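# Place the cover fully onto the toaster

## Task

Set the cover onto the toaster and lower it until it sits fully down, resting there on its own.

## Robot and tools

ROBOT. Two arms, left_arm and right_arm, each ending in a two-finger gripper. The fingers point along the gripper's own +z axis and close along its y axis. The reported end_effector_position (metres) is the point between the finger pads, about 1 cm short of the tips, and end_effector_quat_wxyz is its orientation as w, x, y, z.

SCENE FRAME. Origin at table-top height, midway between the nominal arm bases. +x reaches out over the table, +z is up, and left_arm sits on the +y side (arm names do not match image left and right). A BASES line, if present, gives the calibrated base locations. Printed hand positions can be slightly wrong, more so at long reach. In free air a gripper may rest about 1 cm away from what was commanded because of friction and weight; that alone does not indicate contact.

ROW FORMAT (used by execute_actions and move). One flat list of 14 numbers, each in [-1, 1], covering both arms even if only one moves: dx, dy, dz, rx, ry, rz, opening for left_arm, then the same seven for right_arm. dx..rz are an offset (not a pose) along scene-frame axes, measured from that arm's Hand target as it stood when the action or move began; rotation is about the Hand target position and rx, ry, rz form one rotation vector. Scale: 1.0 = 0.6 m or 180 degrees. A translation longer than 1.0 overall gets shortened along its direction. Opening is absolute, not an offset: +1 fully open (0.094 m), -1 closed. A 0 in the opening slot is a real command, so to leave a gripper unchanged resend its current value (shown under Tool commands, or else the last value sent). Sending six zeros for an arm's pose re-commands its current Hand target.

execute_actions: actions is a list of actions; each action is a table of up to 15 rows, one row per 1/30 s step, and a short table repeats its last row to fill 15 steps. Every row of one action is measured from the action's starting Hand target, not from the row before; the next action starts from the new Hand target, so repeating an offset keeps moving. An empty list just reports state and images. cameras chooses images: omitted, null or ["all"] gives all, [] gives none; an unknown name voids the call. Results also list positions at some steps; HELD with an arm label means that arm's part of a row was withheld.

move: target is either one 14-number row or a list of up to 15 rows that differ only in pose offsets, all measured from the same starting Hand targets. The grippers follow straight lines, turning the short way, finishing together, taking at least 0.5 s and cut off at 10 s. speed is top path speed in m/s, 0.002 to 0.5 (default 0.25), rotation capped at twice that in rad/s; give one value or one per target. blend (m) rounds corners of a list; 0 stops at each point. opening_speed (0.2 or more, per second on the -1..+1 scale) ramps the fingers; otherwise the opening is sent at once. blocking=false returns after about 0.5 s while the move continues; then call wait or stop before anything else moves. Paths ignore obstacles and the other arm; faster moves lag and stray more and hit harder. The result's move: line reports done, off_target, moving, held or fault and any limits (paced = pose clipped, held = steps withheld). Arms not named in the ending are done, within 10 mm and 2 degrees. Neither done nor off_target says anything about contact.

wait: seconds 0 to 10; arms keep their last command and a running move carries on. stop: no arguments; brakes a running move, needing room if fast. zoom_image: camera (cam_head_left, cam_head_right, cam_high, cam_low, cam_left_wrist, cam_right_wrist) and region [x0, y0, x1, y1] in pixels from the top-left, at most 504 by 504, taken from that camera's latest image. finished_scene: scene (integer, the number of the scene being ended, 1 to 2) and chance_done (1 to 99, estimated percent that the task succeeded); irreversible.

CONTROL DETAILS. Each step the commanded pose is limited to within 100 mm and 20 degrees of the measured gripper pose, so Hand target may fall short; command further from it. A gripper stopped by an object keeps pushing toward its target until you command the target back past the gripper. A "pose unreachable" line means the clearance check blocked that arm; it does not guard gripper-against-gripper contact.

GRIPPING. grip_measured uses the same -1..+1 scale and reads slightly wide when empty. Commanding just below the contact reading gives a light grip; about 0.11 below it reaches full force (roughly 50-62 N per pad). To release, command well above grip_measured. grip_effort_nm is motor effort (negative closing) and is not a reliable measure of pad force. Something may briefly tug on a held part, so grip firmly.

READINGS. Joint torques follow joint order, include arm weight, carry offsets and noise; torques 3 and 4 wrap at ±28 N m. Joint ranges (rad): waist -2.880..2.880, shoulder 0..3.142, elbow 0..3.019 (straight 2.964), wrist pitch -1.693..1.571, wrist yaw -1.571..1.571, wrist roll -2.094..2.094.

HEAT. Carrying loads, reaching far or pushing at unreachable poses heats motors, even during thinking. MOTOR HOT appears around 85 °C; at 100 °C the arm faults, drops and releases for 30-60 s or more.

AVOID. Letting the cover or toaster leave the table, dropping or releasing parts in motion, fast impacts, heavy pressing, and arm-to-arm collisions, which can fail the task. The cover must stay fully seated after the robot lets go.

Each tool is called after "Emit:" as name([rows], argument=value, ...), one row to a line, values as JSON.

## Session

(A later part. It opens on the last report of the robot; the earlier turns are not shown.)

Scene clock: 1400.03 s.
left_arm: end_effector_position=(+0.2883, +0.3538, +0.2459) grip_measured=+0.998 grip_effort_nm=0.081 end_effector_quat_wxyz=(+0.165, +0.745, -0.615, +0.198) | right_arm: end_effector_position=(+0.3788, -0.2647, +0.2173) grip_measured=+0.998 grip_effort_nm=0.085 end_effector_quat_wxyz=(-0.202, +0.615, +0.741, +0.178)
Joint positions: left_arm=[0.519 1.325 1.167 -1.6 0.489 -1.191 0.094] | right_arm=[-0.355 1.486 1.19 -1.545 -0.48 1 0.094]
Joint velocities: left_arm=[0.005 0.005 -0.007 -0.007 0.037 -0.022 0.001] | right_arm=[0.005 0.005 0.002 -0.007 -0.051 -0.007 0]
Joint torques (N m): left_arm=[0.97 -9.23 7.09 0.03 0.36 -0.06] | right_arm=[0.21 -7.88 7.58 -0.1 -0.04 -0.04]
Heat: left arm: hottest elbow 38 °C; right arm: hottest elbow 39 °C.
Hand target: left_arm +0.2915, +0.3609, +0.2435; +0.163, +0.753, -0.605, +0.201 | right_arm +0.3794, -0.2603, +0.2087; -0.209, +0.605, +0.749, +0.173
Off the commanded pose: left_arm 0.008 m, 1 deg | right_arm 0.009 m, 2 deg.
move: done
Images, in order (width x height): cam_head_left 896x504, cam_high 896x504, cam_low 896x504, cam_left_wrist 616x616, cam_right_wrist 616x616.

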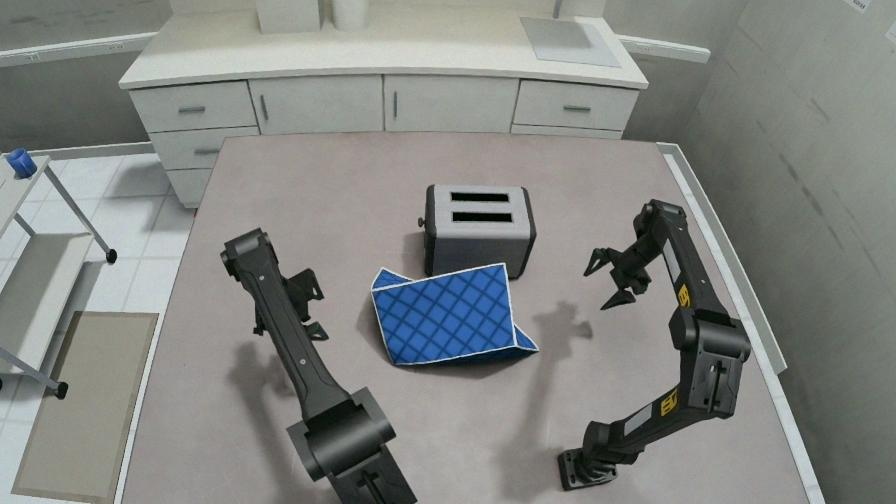

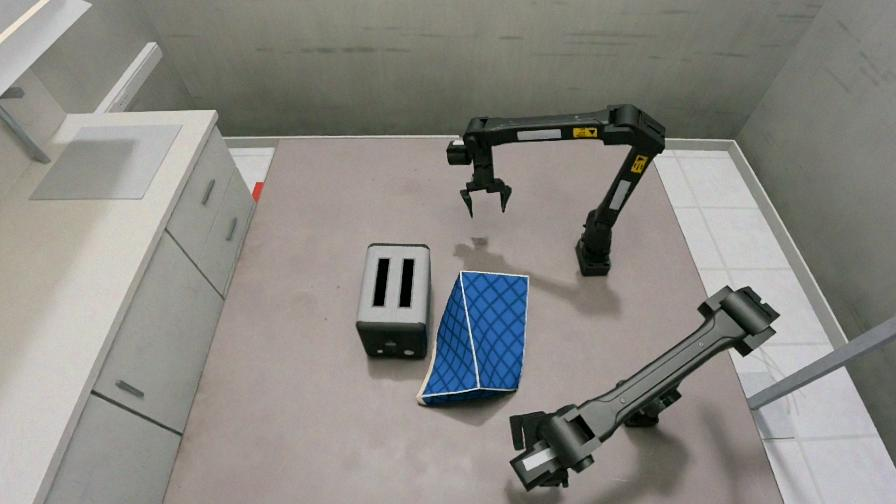

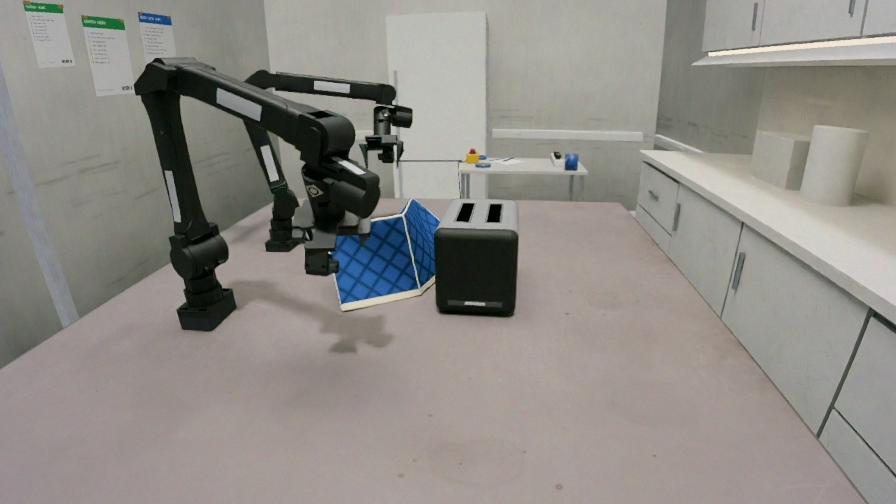

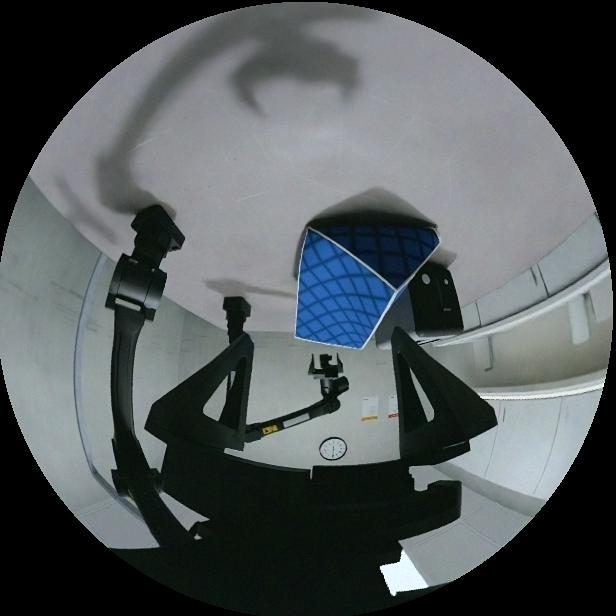

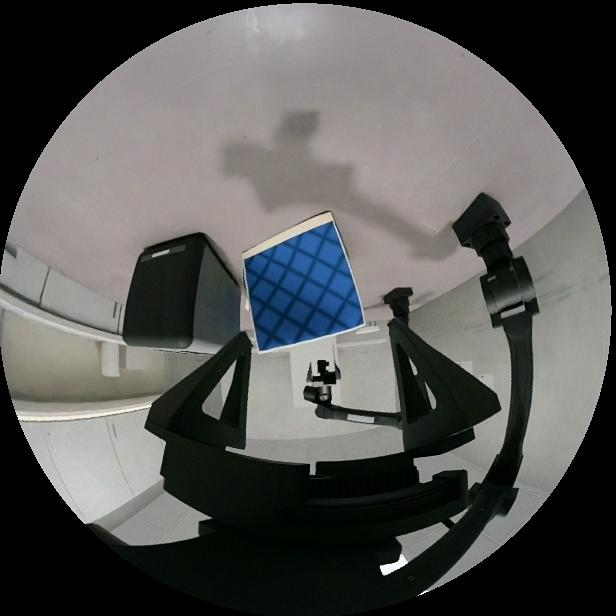

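Emit:
move([
  [0.01,0,-0.17,0,0,0,1,-0.02,0,-0.09,0,0,0,1],
  [0.02,-0.15,-0.17,0,0,0,1,-0.02,0.2,-0.09,0,0,0,1],
], speed=0.15, cameras=["cam_head_left","cam_low","cam_left_wrist","cam_right_wrist"])

Scene clock: 1406.30 s.
left_arm: end_effector_position=(+0.2972, +0.2764, +0.1337) grip_measured=+0.998 grip_effort_nm=0.090 end_effector_quat_wxyz=(+0.177, +0.756, -0.600, +0.193) | right_arm: end_effector_position=(+0.3705, -0.1425, +0.1529) grip_measured=+0.998 grip_effort_nm=0.085 end_effector_quat_wxyz=(-0.215, +0.603, +0.748, +0.174)
Joint positions: left_arm=[0.307 1.347 0.878 -1.191 0.523 -1.464 0.094] | right_arm=[-0.051 1.469 0.991 -1.232 -0.545 1.304 0.094]
Joint velocities: left_arm=[-0.015 0.005 -0.002 -0.007 -0.022 0.007 0] | right_arm=[-0.015 -0.005 -0.012 0.002 -0.007 -0.125 0]
Joint torques (N m): left_arm=[-1.44 -11.52 6.43 0.23 0.23 -0.04] | right_arm=[-0.26 -9.76 6.67 0.12 -0.28 0.31]
Heat: left arm: hottest elbow 38 °C; right arm: hottest elbow 38 °C.
Hand target: left_arm +0.3011, +0.2724, +0.1406; +0.165, +0.752, -0.606, +0.200 | right_arm +0.3668, -0.1386, +0.1568; -0.211, +0.604, +0.748, +0.177
Off the commanded pose: left_arm 0.012 m, 2 deg | right_arm 0.004 m, 1 deg.
move: off_target (left_arm)
Images, in order (width x height): cam_head_left 896x504, cam_low 896x504, cam_left_wrist 616x616, cam_right_wrist 616x616.

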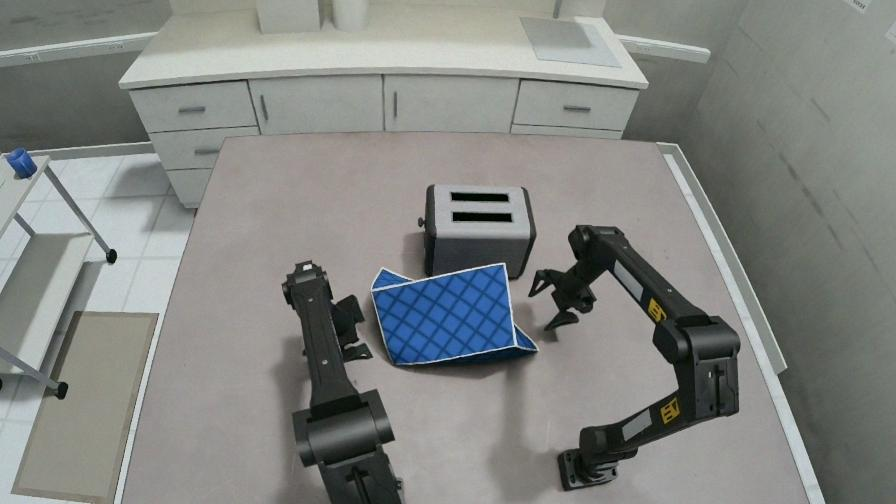

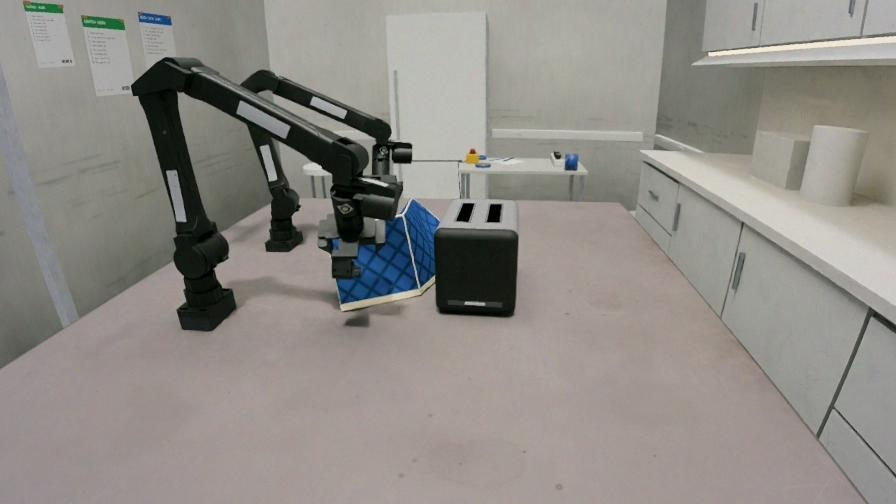

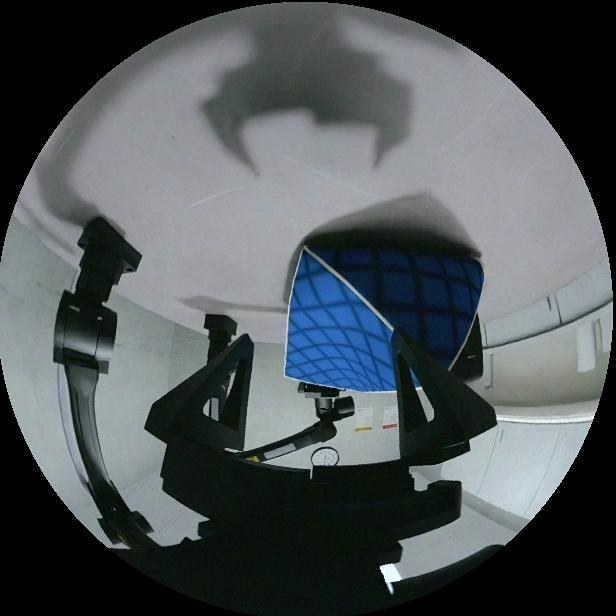

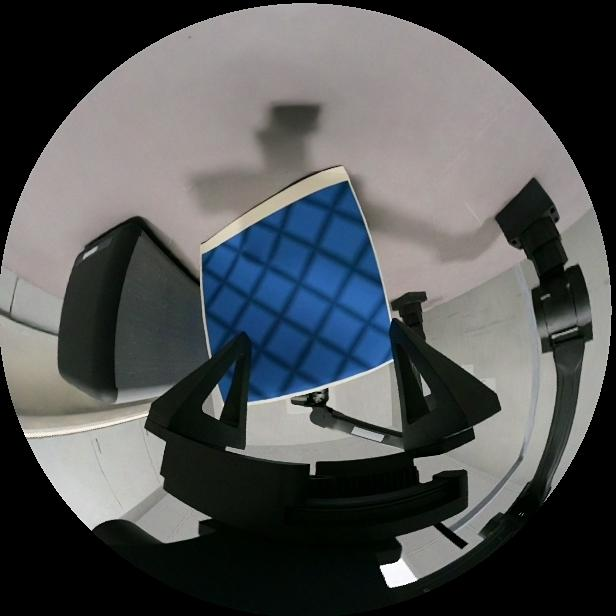

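Emit:
move(target=[0.015,-0.09,-0.07,0,0,0,1,0,0,0,0,0,0,1], speed=0.12, cameras=["cam_left_wrist"])

Scene clock: 1413.30 s.
left_arm: end_effector_position=(+0.3059, +0.2241, +0.1024) grip_measured=+0.998 grip_effort_nm=0.090 end_effector_quat_wxyz=(+0.164, +0.753, -0.604, +0.202) | right_arm: end_effector_position=(+0.3705, -0.1425, +0.1528) grip_measured=+0.998 grip_effort_nm=0.090 end_effector_quat_wxyz=(-0.215, +0.603, +0.748, +0.174)
Joint positions: left_arm=[0.147 1.347 0.786 -0.974 0.525 -1.647 0.094] | right_arm=[-0.051 1.469 0.99 -1.232 -0.545 1.305 0.094]
Joint velocities: left_arm=[-0.005 -0.005 0.002 -0.012 0.022 0.022 -0.001] | right_arm=[-0.005 0.005 0.002 -0.007 0.007 -0.007 0.001]
Joint torques (N m): left_arm=[-1.32 -8.12 6.37 0.42 0.18 -0.01] | right_arm=[-0.21 -9.82 6.72 0.1 -0.28 0.32]
Heat: left arm: hottest elbow 38 °C; right arm: hottest elbow 37 °C.
Hand target: left_arm +0.3088, +0.2194, +0.0979; +0.166, +0.752, -0.606, +0.199 | right_arm +0.3668, -0.1386, +0.1568; -0.211, +0.604, +0.748, +0.177
Off the commanded pose: left_arm 0.008 m, 0 deg | right_arm 0.007 m, 1 deg.
move: done
Images, in order (width x height): cam_left_wrist 616x616.

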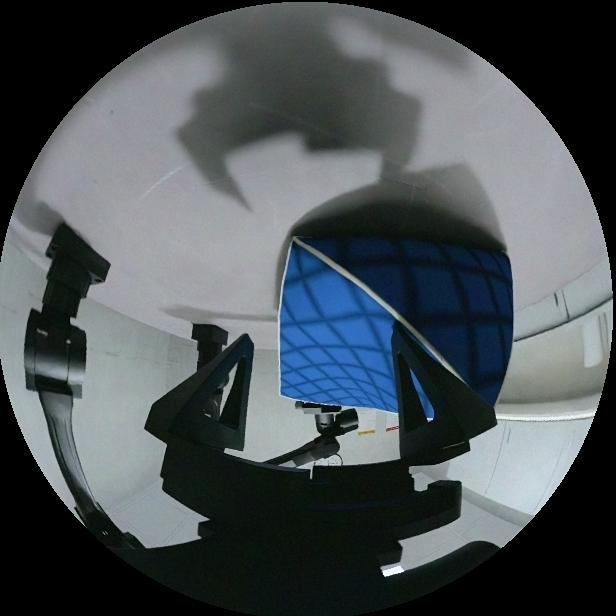

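Emit:
move(target=[0.03,-0.05,-0.06,0,0,0,1,0,0,0,0,0,0,1], speed=0.12, cameras=["cam_left_wrist"])

Emit:
move(target=[0,0,0,0,0,0,-0.98,0,0,0,0,0,0,1], opening_speed=1.5, cameras=["cam_left_wrist"])

Emit:
move(target=[-0.01,0.04,0.22,0,0,0,-0.98,0,0,0,0,0,0,1], speed=0.12, cameras=["cam_head_left","cam_low","cam_left_wrist","cam_right_wrist"])

Scene clock: 1420.67 s.
left_arm: end_effector_position=(+0.3242, +0.1952, +0.0686) grip_measured=+0.998 grip_effort_nm=0.090 end_effector_quat_wxyz=(+0.164, +0.752, -0.605, +0.204) | right_arm: end_effector_position=(+0.3705, -0.1425, +0.1528) grip_measured=+0.998 grip_effort_nm=0.090 end_effector_quat_wxyz=(-0.215, +0.603, +0.748, +0.174)
Joint positions: left_arm=[0.057 1.438 0.767 -0.81 0.523 -1.748 0.094] | right_arm=[-0.051 1.469 0.99 -1.232 -0.545 1.305 0.094]
Joint velocities: left_arm=[-0.015 -0.005 -0.007 0.002 -0.022 -0.139 0] | right_arm=[-0.005 -0.015 0.012 0.002 -0.037 0.007 -0.001]
Joint torques (N m): left_arm=[-1.49 -8.23 5.97 0.58 0.05 -0.03] | right_arm=[-0.21 -9.64 6.68 0.1 -0.29 0.3]
Heat: left arm: hottest elbow 37 °C; right arm: hottest elbow 36 °C.
Hand target: left_arm +0.3264, +0.1901, +0.0620; +0.166, +0.752, -0.606, +0.199 | right_arm +0.3668, -0.1386, +0.1568; -0.211, +0.604, +0.748, +0.177
Off the commanded pose: left_arm 0.009 m, 1 deg | right_arm 0.007 m, 1 deg.
move: done
Images, in order (width x height): cam_left_wrist 616x616.

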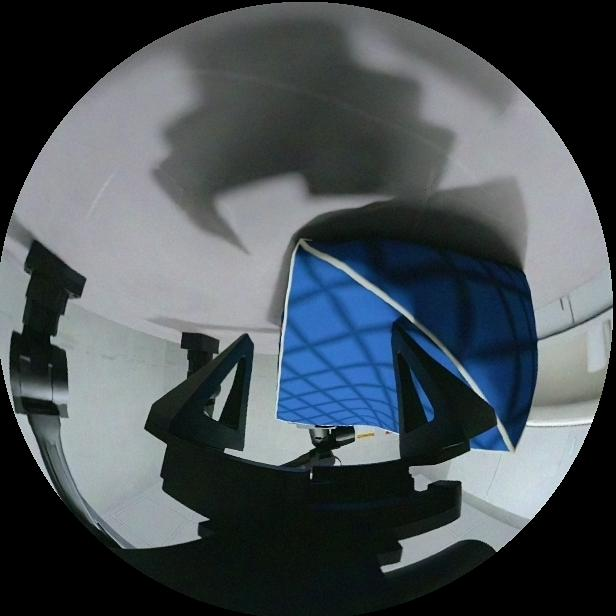

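Scene clock: 1422.40 s.
left_arm: end_effector_position=(+0.3243, +0.1953, +0.0668) grip_measured=-0.976 grip_effort_nm=-0.154 end_effector_quat_wxyz=(+0.165, +0.753, -0.604, +0.202) | right_arm: end_effector_position=(+0.3705, -0.1425, +0.1528) grip_measured=+0.998 grip_effort_nm=0.081 end_effector_quat_wxyz=(-0.215, +0.603, +0.748, +0.174)
Joint positions: left_arm=[0.057 1.443 0.767 -0.808 0.521 -1.751 0.001] | right_arm=[-0.051 1.469 0.99 -1.232 -0.545 1.305 0.094]
Joint velocities: left_arm=[-0.024 -0.005 0.002 -0.002 -0.022 0.022 0.002] | right_arm=[-0.015 -0.005 0.022 0.002 -0.007 0.022 -0.001]
Joint torques (N m): left_arm=[-1.08 -9.23 5.9 0.49 0.11 -0.04] | right_arm=[-0.03 -9.88 6.67 0.08 -0.28 0.32]
Heat: left arm: hottest elbow 37 °C; right arm: hottest elbow 36 °C.
Hand target: left_arm +0.3264, +0.1901, +0.0619; +0.166, +0.752, -0.606, +0.199 | right_arm +0.3668, -0.1386, +0.1568; -0.211, +0.604, +0.748, +0.177
Off the commanded pose: left_arm 0.007 m, 1 deg | right_arm 0.007 m, 1 deg.
move: done
Images, in order (width x height): cam_left_wrist 616x616.

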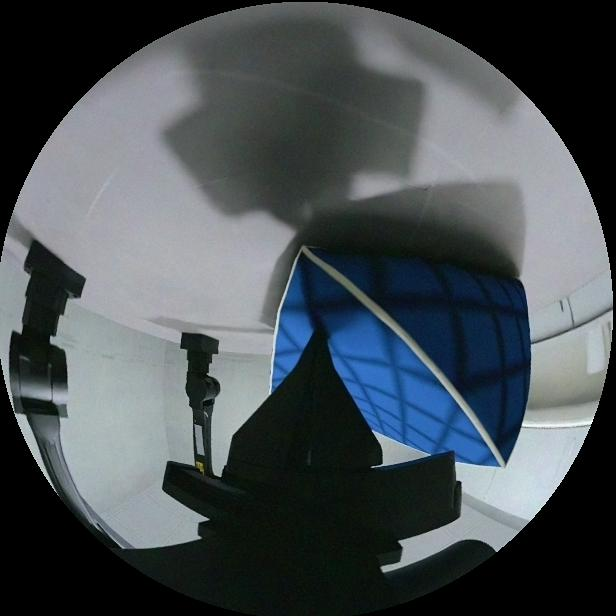

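Scene clock: 1424.20 s.
left_arm: end_effector_position=(+0.3072, +0.2049, +0.1732) grip_measured=-0.977 grip_effort_nm=-0.173 end_effector_quat_wxyz=(+0.184, +0.754, -0.604, +0.181) | right_arm: end_effector_position=(+0.3705, -0.1425, +0.1528) grip_measured=+0.998 grip_effort_nm=0.085 end_effector_quat_wxyz=(-0.215, +0.603, +0.748, +0.174)
Joint positions: left_arm=[0.088 1.282 0.935 -1.218 0.521 -1.699 0.001] | right_arm=[-0.051 1.469 0.99 -1.232 -0.545 1.305 0.094]
Joint velocities: left_arm=[0.005 -0.015 -0.002 -0.002 0.007 -0.022 0.001] | right_arm=[-0.015 -0.015 -0.002 0.017 -0.022 0.037 -0.001]
Joint torques (N m): left_arm=[1.32 -10.23 9.8 -0.43 0.26 0.15] | right_arm=[-0.09 -9.88 6.71 0.1 -0.29 0.32]
Heat: left arm: hottest elbow 37 °C; right arm: hottest elbow 36 °C.
Hand target: left_arm +0.3206, +0.2119, +0.1934; +0.166, +0.752, -0.606, +0.199 | right_arm +0.3668, -0.1386, +0.1568; -0.211, +0.604, +0.748, +0.177
Off the commanded pose: left_arm 0.026 m, 3 deg | right_arm 0.007 m, 1 deg.
move: off_target (left_arm)
Images, in order (width x height): cam_head_left 896x504, cam_low 896x504, cam_left_wrist 616x616, cam_right_wrist 616x616.

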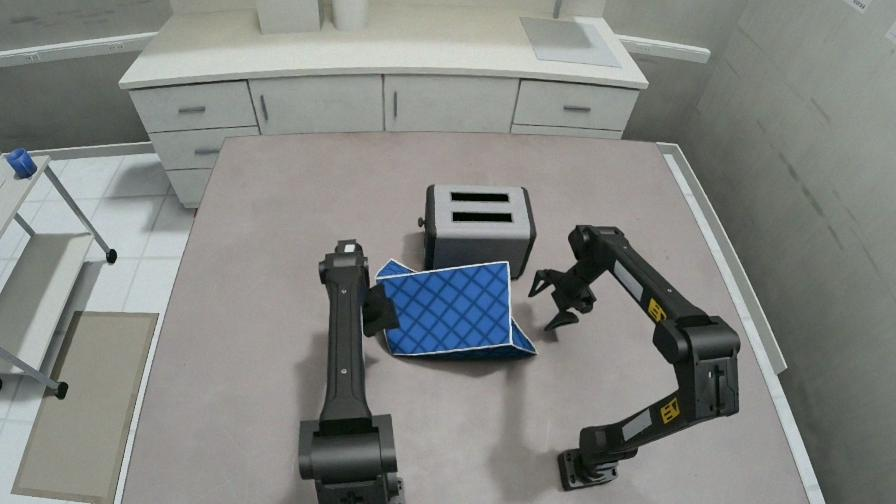

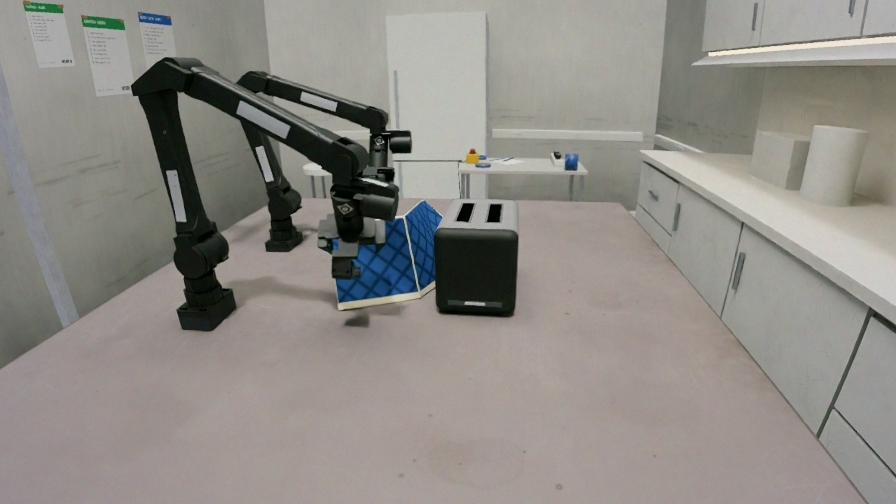

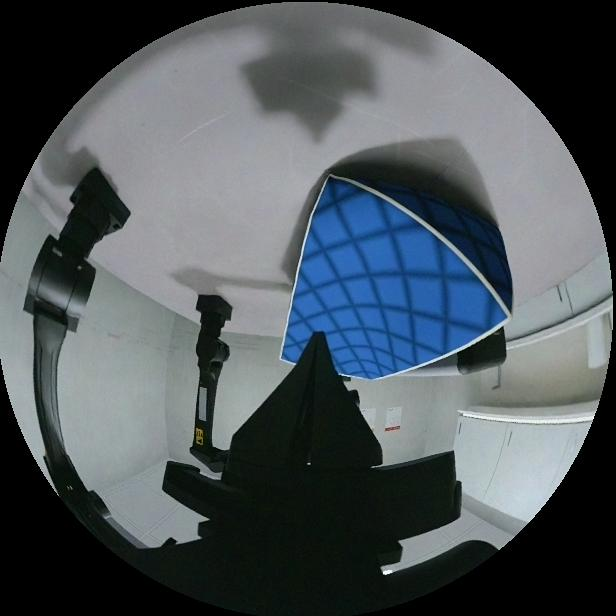

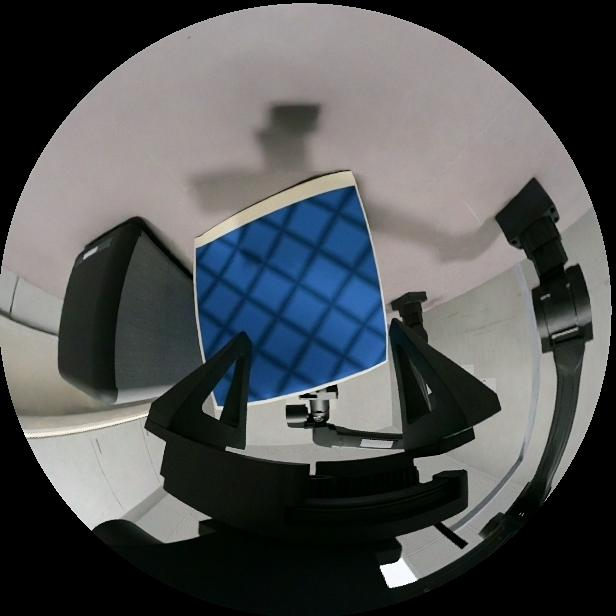

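Emit:
move([
  [0,0.06,0.0,0,0,0,1,0,0,0,0,0,0,1],
  [-0.005,0.06,-0.15,0,0,0,1,0,0,0,0,0,0,1],
  [-0.005,0,-0.24,0,0,0,1,0,0,0,0,0,0,1],
], speed=0.12, cameras=["cam_left_wrist"])

Scene clock: 1435.10 s.
left_arm: end_effector_position=(+0.3153, +0.2197, +0.0556) grip_measured=+0.998 grip_effort_nm=0.100 end_effector_quat_wxyz=(+0.162, +0.753, -0.605, +0.201) | right_arm: end_effector_position=(+0.3705, -0.1425, +0.1528) grip_measured=+0.998 grip_effort_nm=0.090 end_effector_quat_wxyz=(-0.215, +0.603, +0.748, +0.174)
Joint positions: left_arm=[0.129 1.456 0.744 -0.812 0.521 -1.668 0.094] | right_arm=[-0.051 1.469 0.99 -1.232 -0.545 1.305 0.094]
Joint velocities: left_arm=[0.005 -0.015 0.012 -0.007 0.051 0.007 0] | right_arm=[-0.005 0.005 0.012 0.002 -0.095 -0.022 0]
Joint torques (N m): left_arm=[-1.2 -8.59 5.7 0.49 0.28 -0.03] | right_arm=[-0.15 -9.88 6.67 0.13 -0.28 0.31]
Heat: left arm: hottest elbow 39 °C; right arm: hottest elbow 35 °C.
Hand target: left_arm +0.3177, +0.2141, +0.0503; +0.166, +0.752, -0.606, +0.199 | right_arm +0.3668, -0.1386, +0.1568; -0.211, +0.604, +0.748, +0.177
Off the commanded pose: left_arm 0.010 m, 1 deg | right_arm 0.007 m, 1 deg.
move: done
Images, in order (width x height): cam_left_wrist 616x616.

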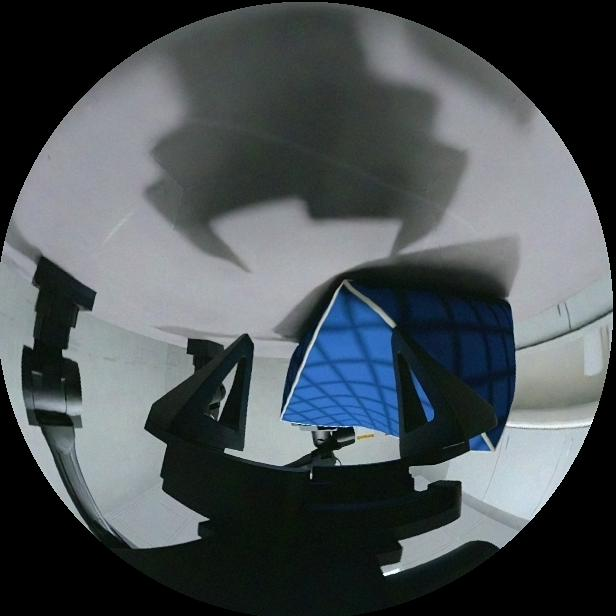

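Emit:
move(target=[0.01,-0.035,-0.045,0,0,0,1,0,0,0,0,0,0,1], speed=0.1, cameras=["cam_left_wrist"])

Emit:
move(target=[0,0,0,0,0,0,-0.98,0,0,0,0,0,0,1], opening_speed=1.5, cameras=["cam_left_wrist"])

Scene clock: 1440.20 s.
left_arm: end_effector_position=(+0.3245, +0.2007, +0.0345) grip_measured=+0.998 grip_effort_nm=0.100 end_effector_quat_wxyz=(+0.159, +0.752, -0.605, +0.208) | right_arm: end_effector_position=(+0.3705, -0.1425, +0.1528) grip_measured=+0.998 grip_effort_nm=0.090 end_effector_quat_wxyz=(-0.215, +0.603, +0.748, +0.174)
Joint positions: left_arm=[0.072 1.508 0.724 -0.692 0.521 -1.735 0.094] | right_arm=[-0.051 1.469 0.99 -1.232 -0.545 1.305 0.094]
Joint velocities: left_arm=[-0.005 -0.005 -0.007 -0.012 0.007 0.022 0] | right_arm=[-0.015 -0.005 0.002 -0.022 0.007 -0.022 0]
Joint torques (N m): left_arm=[-1.38 -8.23 5.2 0.72 0.13 -0.05] | right_arm=[-0.21 -9.93 6.64 0.1 -0.28 0.31]
Heat: left arm: hottest elbow 38 °C; right arm: hottest elbow 35 °C.
Hand target: left_arm +0.3232, +0.1936, +0.0232; +0.166, +0.752, -0.606, +0.199 | right_arm +0.3668, -0.1386, +0.1568; -0.211, +0.604, +0.748, +0.177
Off the commanded pose: left_arm 0.014 m, 1 deg | right_arm 0.007 m, 1 deg.
move: off_target (left_arm)
Images, in order (width x height): cam_left_wrist 616x616.

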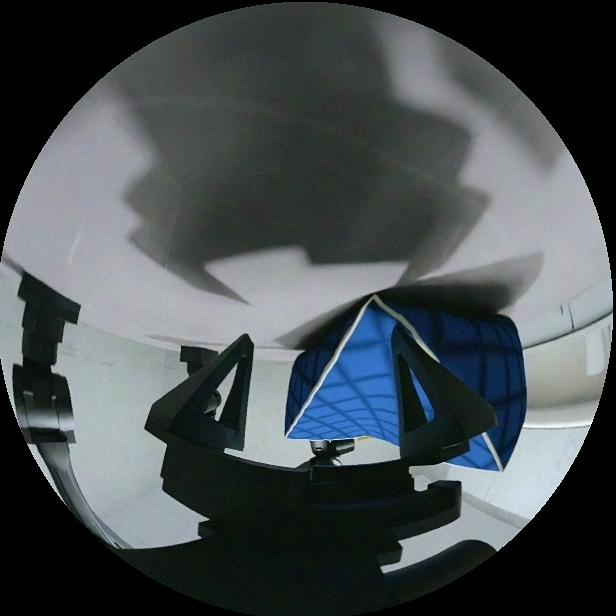

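Scene clock: 1441.93 s.
left_arm: end_effector_position=(+0.3223, +0.1991, +0.0286) grip_measured=-0.976 grip_effort_nm=-0.168 end_effector_quat_wxyz=(+0.164, +0.753, -0.604, +0.202) | right_arm: end_effector_position=(+0.3705, -0.1425, +0.1528) grip_measured=+0.998 grip_effort_nm=0.085 end_effector_quat_wxyz=(-0.215, +0.603, +0.748, +0.174)
Joint positions: left_arm=[0.068 1.524 0.722 -0.687 0.521 -1.739 0.001] | right_arm=[-0.051 1.469 0.99 -1.232 -0.545 1.305 0.094]
Joint velocities: left_arm=[0.005 0.005 0.002 0.022 0.11 -0.037 -0.001] | right_arm=[-0.015 -0.005 -0.012 -0.002 -0.037 -0.022 0]
Joint torques (N m): left_arm=[-1.14 -9.35 5.26 0.39 0.16 -0.04] | right_arm=[-0.15 -9.93 6.69 0.09 -0.29 0.3]
Heat: left arm: hottest elbow 38 °C; right arm: hottest elbow 35 °C.
Hand target: left_arm +0.3234, +0.1937, +0.0234; +0.166, +0.752, -0.606, +0.199 | right_arm +0.3668, -0.1386, +0.1568; -0.211, +0.604, +0.748, +0.177
Off the commanded pose: left_arm 0.008 m, 1 deg | right_arm 0.007 m, 1 deg.
move: done
Images, in order (width x height): cam_left_wrist 616x616.

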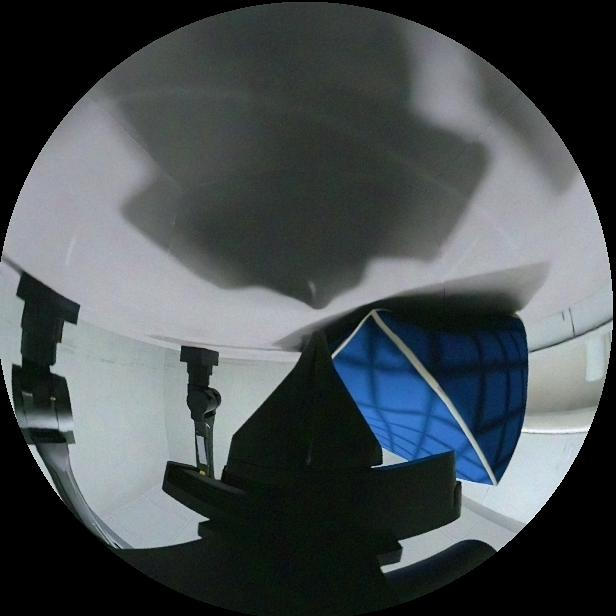

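Emit:
move([
  [-0.01,0.04,0,0,0,0,1,0,0,0,0,0,0,1],
  [0.025,0.03,0,0,0,0,1,0,0,0,0,0,0,1],
  [0.04,-0.065,-0.01,0,0,0,1,0,0,0,0,0,0,1],
], speed=0.1, cameras=["cam_left_wrist"])

Emit:
move(target=[0,0,0,0,0,0,-0.98,0,0,0,0,0,0,1], opening_speed=1.5, cameras=["cam_left_wrist"])

Scene clock: 1449.90 s.
left_arm: end_effector_position=(+0.3268, +0.1626, +0.0156) grip_measured=+0.998 grip_effort_nm=0.110 end_effector_quat_wxyz=(+0.176, +0.757, -0.601, +0.188) | right_arm: end_effector_position=(+0.3705, -0.1425, +0.1528) grip_measured=+0.998 grip_effort_nm=0.085 end_effector_quat_wxyz=(-0.215, +0.604, +0.748, +0.174)
Joint positions: left_arm=[-0.037 1.572 0.732 -0.628 0.511 -1.86 0.094] | right_arm=[-0.051 1.469 0.99 -1.232 -0.545 1.305 0.094]
Joint velocities: left_arm=[-0.015 -0.015 -0.007 0.007 -0.037 -0.007 0] | right_arm=[-0.005 0.015 -0.012 -0.017 0.007 -0.022 0]
Joint torques (N m): left_arm=[-1.67 -9.23 7.58 0.88 0.07 -0.03] | right_arm=[-0.15 -9.76 6.71 0.09 -0.3 0.31]
Heat: left arm: hottest elbow 37 °C; right arm: hottest elbow 34 °C.
Hand target: left_arm +0.3468, +0.1550, +0.0169; +0.167, +0.752, -0.607, +0.198 | right_arm +0.3668, -0.1386, +0.1568; -0.211, +0.604, +0.748, +0.177
Off the commanded pose: left_arm 0.022 m, 2 deg | right_arm 0.007 m, 1 deg.
move: off_target (left_arm)
Images, in order (width x height): cam_left_wrist 616x616.

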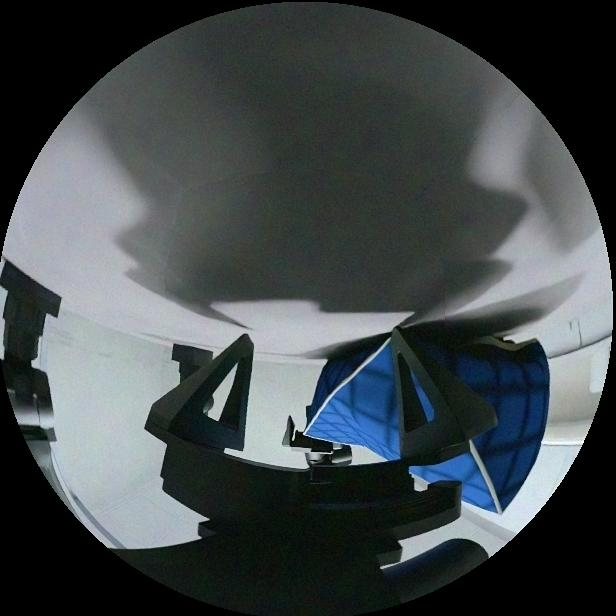

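Scene clock: 1451.63 s.
left_arm: end_effector_position=(+0.3307, +0.1618, +0.0152) grip_measured=-0.976 grip_effort_nm=-0.168 end_effector_quat_wxyz=(+0.173, +0.757, -0.601, +0.190) | right_arm: end_effector_position=(+0.3705, -0.1425, +0.1528) grip_measured=+0.998 grip_effort_nm=0.085 end_effector_quat_wxyz=(-0.215, +0.604, +0.748, +0.174)
Joint positions: left_arm=[-0.04 1.577 0.739 -0.62 0.508 -1.864 0.001] | right_arm=[-0.051 1.469 0.99 -1.232 -0.545 1.305 0.094]
Joint velocities: left_arm=[0.015 -0.005 -0.002 0.017 0.007 0.066 0] | right_arm=[-0.005 -0.005 0.007 -0.017 0.037 -0.022 -0.001]
Joint torques (N m): left_arm=[-1.32 -9.64 7.24 0.66 0.22 -0.02] | right_arm=[-0.21 -9.64 6.69 0.09 -0.29 0.3]
Heat: left arm: hottest elbow 37 °C; right arm: hottest elbow 34 °C.
Hand target: left_arm +0.3466, +0.1550, +0.0168; +0.167, +0.752, -0.607, +0.198 | right_arm +0.3668, -0.1386, +0.1568; -0.211, +0.604, +0.748, +0.177
Off the commanded pose: left_arm 0.018 m, 1 deg | right_arm 0.007 m, 1 deg.
move: off_target (left_arm)
Images, in order (width x height): cam_left_wrist 616x616.

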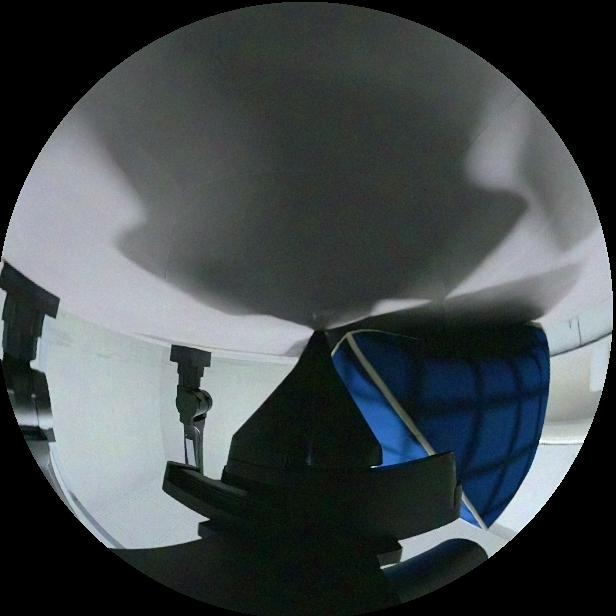

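Emit:
move([
  [-0.05,0.05,0.02,0,0,0,1,0,0,0,0,0,0,1],
  [0.025,0.04,0.0,0,0,0,1,0,0,0,0,0,0,1],
  [0.035,-0.03,-0.005,0,0,0,1,0,0,0,0,0,0,1],
], speed=0.1, cameras=["cam_left_wrist"])

Emit:
move(target=[0,0,0,0,0,0,-0.98,0,0,0,0,0,0,1], opening_speed=1.5, cameras=["cam_left_wrist"])

Scene clock: 1458.33 s.
left_arm: end_effector_position=(+0.3503, +0.1458, +0.0155) grip_measured=+0.998 grip_effort_nm=0.110 end_effector_quat_wxyz=(+0.172, +0.756, -0.603, +0.191) | right_arm: end_effector_position=(+0.3705, -0.1425, +0.1528) grip_measured=+0.998 grip_effort_nm=0.085 end_effector_quat_wxyz=(-0.215, +0.604, +0.748, +0.174)
Joint positions: left_arm=[-0.081 1.618 0.791 -0.609 0.503 -1.906 0.094] | right_arm=[-0.051 1.469 0.99 -1.232 -0.545 1.305 0.094]
Joint velocities: left_arm=[-0.005 -0.015 -0.012 0.012 0.037 0.007 0.001] | right_arm=[0.005 -0.015 -0.007 -0.012 0.022 0.037 0]
Joint torques (N m): left_arm=[-1.2 -9.58 7.61 0.9 0.11 -0.08] | right_arm=[-0.15 -9.82 6.69 0.09 -0.29 0.31]
Heat: left arm: hottest elbow 37 °C; right arm: hottest elbow 34 °C.
Hand target: left_arm +0.3675, +0.1371, +0.0138; +0.167, +0.752, -0.607, +0.198 | right_arm +0.3668, -0.1386, +0.1568; -0.211, +0.604, +0.748, +0.177
Off the commanded pose: left_arm 0.020 m, 1 deg | right_arm 0.007 m, 1 deg.
move: off_target (left_arm)
Images, in order (width x height): cam_left_wrist 616x616.

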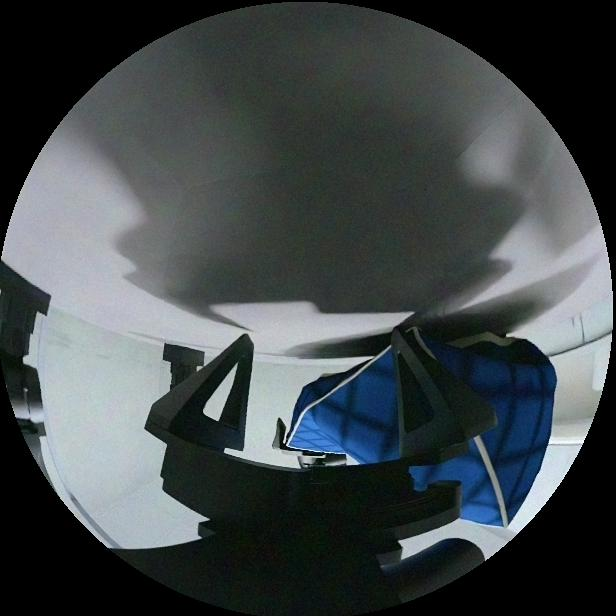

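Scene clock: 1460.07 s.
left_arm: end_effector_position=(+0.3524, +0.1458, +0.0152) grip_measured=-0.976 grip_effort_nm=-0.168 end_effector_quat_wxyz=(+0.171, +0.758, -0.600, +0.191) | right_arm: end_effector_position=(+0.3705, -0.1425, +0.1528) grip_measured=+0.998 grip_effort_nm=0.085 end_effector_quat_wxyz=(-0.215, +0.604, +0.748, +0.174)
Joint positions: left_arm=[-0.081 1.621 0.795 -0.606 0.501 -1.914 0.001] | right_arm=[-0.051 1.469 0.99 -1.232 -0.545 1.305 0.094]
Joint velocities: left_arm=[-0.024 -0.015 -0.007 0.002 -0.037 -0.007 -0.001] | right_arm=[-0.005 -0.005 0.012 -0.012 -0.007 -0.007 0]
Joint torques (N m): left_arm=[-1.38 -10.05 7.43 0.85 0.22 0] | right_arm=[-0.15 -10.05 6.72 0.09 -0.3 0.3]
Heat: left arm: hottest elbow 37 °C; right arm: hottest elbow 34 °C.
Hand target: left_arm +0.3676, +0.1371, +0.0139; +0.167, +0.752, -0.607, +0.198 | right_arm +0.3668, -0.1386, +0.1568; -0.211, +0.604, +0.748, +0.177
Off the commanded pose: left_arm 0.018 m, 1 deg | right_arm 0.007 m, 1 deg.
move: off_target (left_arm)
Images, in order (width x height): cam_left_wrist 616x616.

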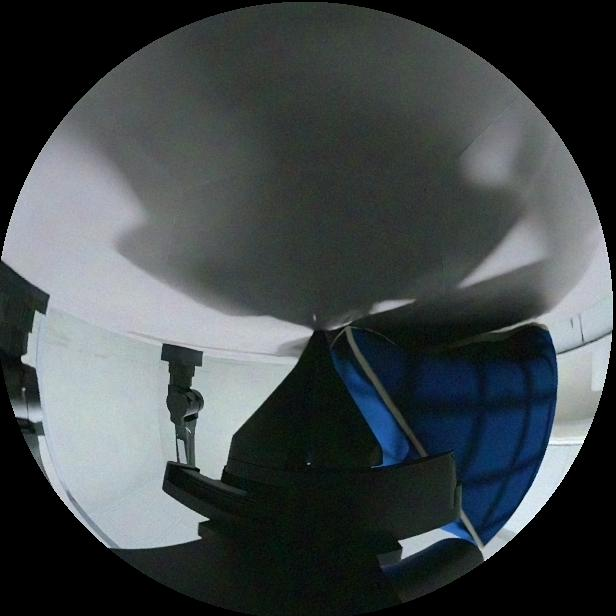

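Emit:
move(target=[-0.05,0.25,0.25,0,0,0,1,0,0,0,0,0,0,1], speed=0.2, cameras=["cam_head_left","cam_high","cam_low","cam_left_wrist","cam_right_wrist"])

Emit:
zoom_image(camera="cam_head_left", region=[330, 220, 580, 400])

Scene clock: 1467.93 s.
left_arm: end_effector_position=(+0.3256, +0.2747, +0.1463) grip_measured=+0.998 grip_effort_nm=0.100 end_effector_quat_wxyz=(+0.183, +0.754, -0.603, +0.184) | right_arm: end_effector_position=(+0.3705, -0.1425, +0.1528) grip_measured=+0.998 grip_effort_nm=0.090 end_effector_quat_wxyz=(-0.215, +0.604, +0.748, +0.174)
Joint positions: left_arm=[0.275 1.412 0.98 -1.235 0.517 -1.487 0.094] | right_arm=[-0.051 1.469 0.99 -1.232 -0.545 1.305 0.094]
Joint velocities: left_arm=[-0.005 -0.005 -0.002 -0.012 -0.037 0.007 0.001] | right_arm=[-0.015 -0.015 -0.002 -0.002 0.007 -0.007 0]
Joint torques (N m): left_arm=[0.79 -12.16 9.35 -0.54 0.38 0.17] | right_arm=[-0.15 -9.76 6.71 0.03 -0.27 0.3]
Heat: left arm: hottest elbow 38 °C; right arm: hottest elbow 34 °C.
Hand target: left_arm +0.3393, +0.2838, +0.1649; +0.165, +0.752, -0.606, +0.200 | right_arm +0.3668, -0.1386, +0.1568; -0.211, +0.604, +0.748, +0.177
Off the commanded pose: left_arm 0.025 m, 2 deg | right_arm 0.007 m, 1 deg.
move: off_target (left_arm)
Images, in order (width x height): cam_head_left 896x504, cam_high 896x504, cam_low 896x504, cam_left_wrist 616x616, cam_right_wrist 616x616.

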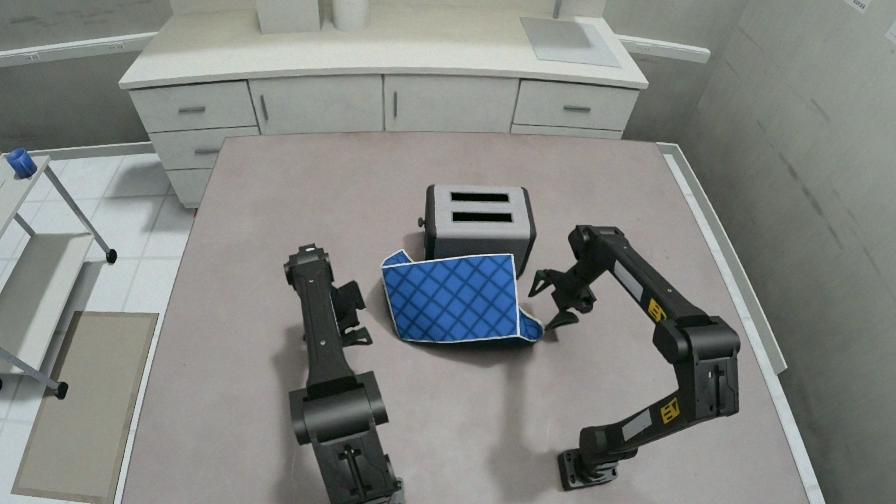

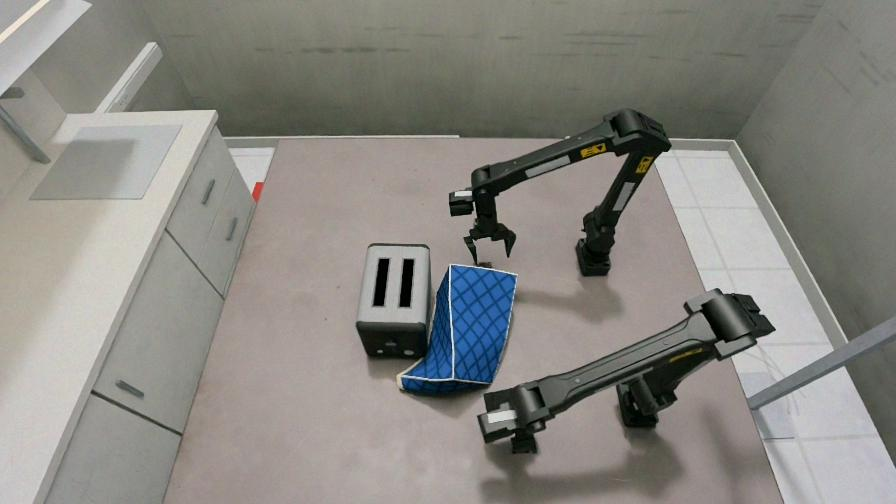

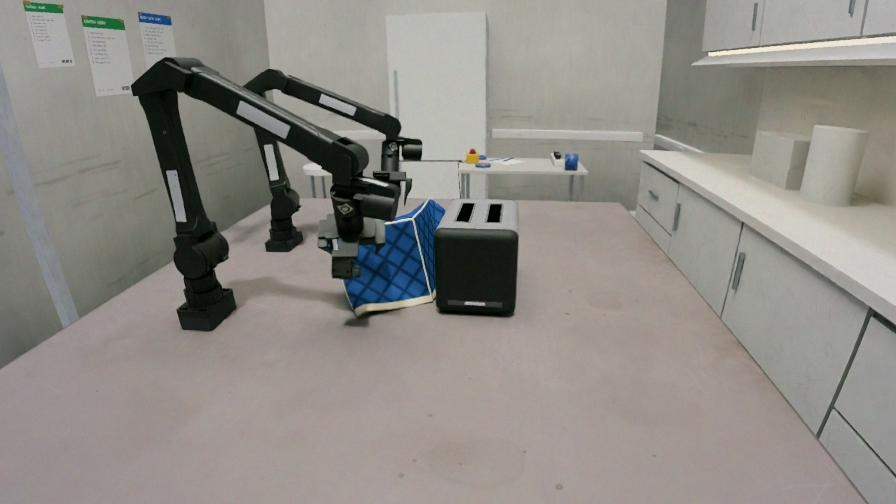

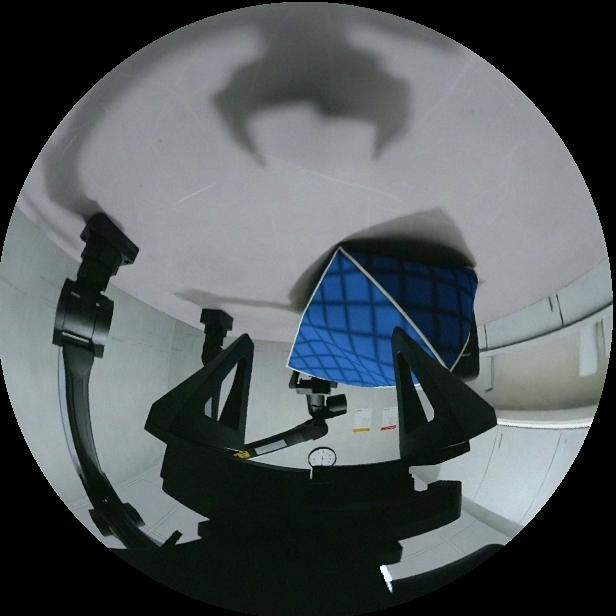

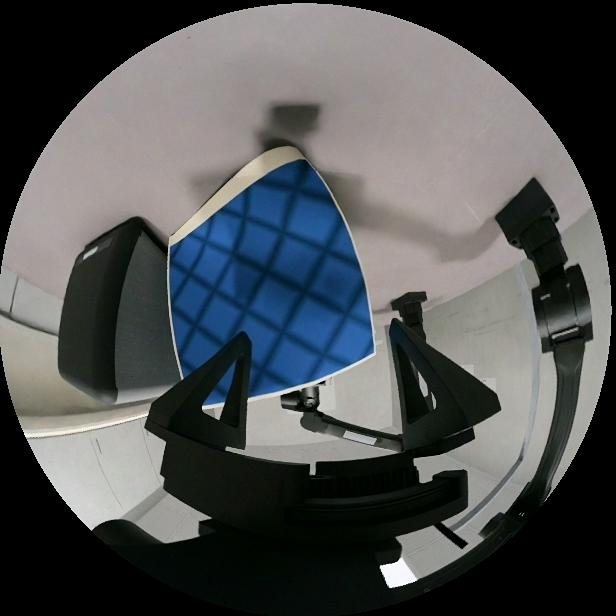

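Scaled by 2.016.

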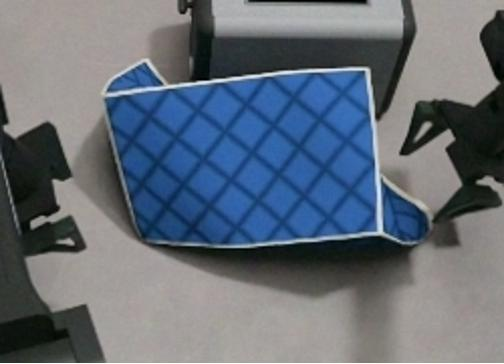

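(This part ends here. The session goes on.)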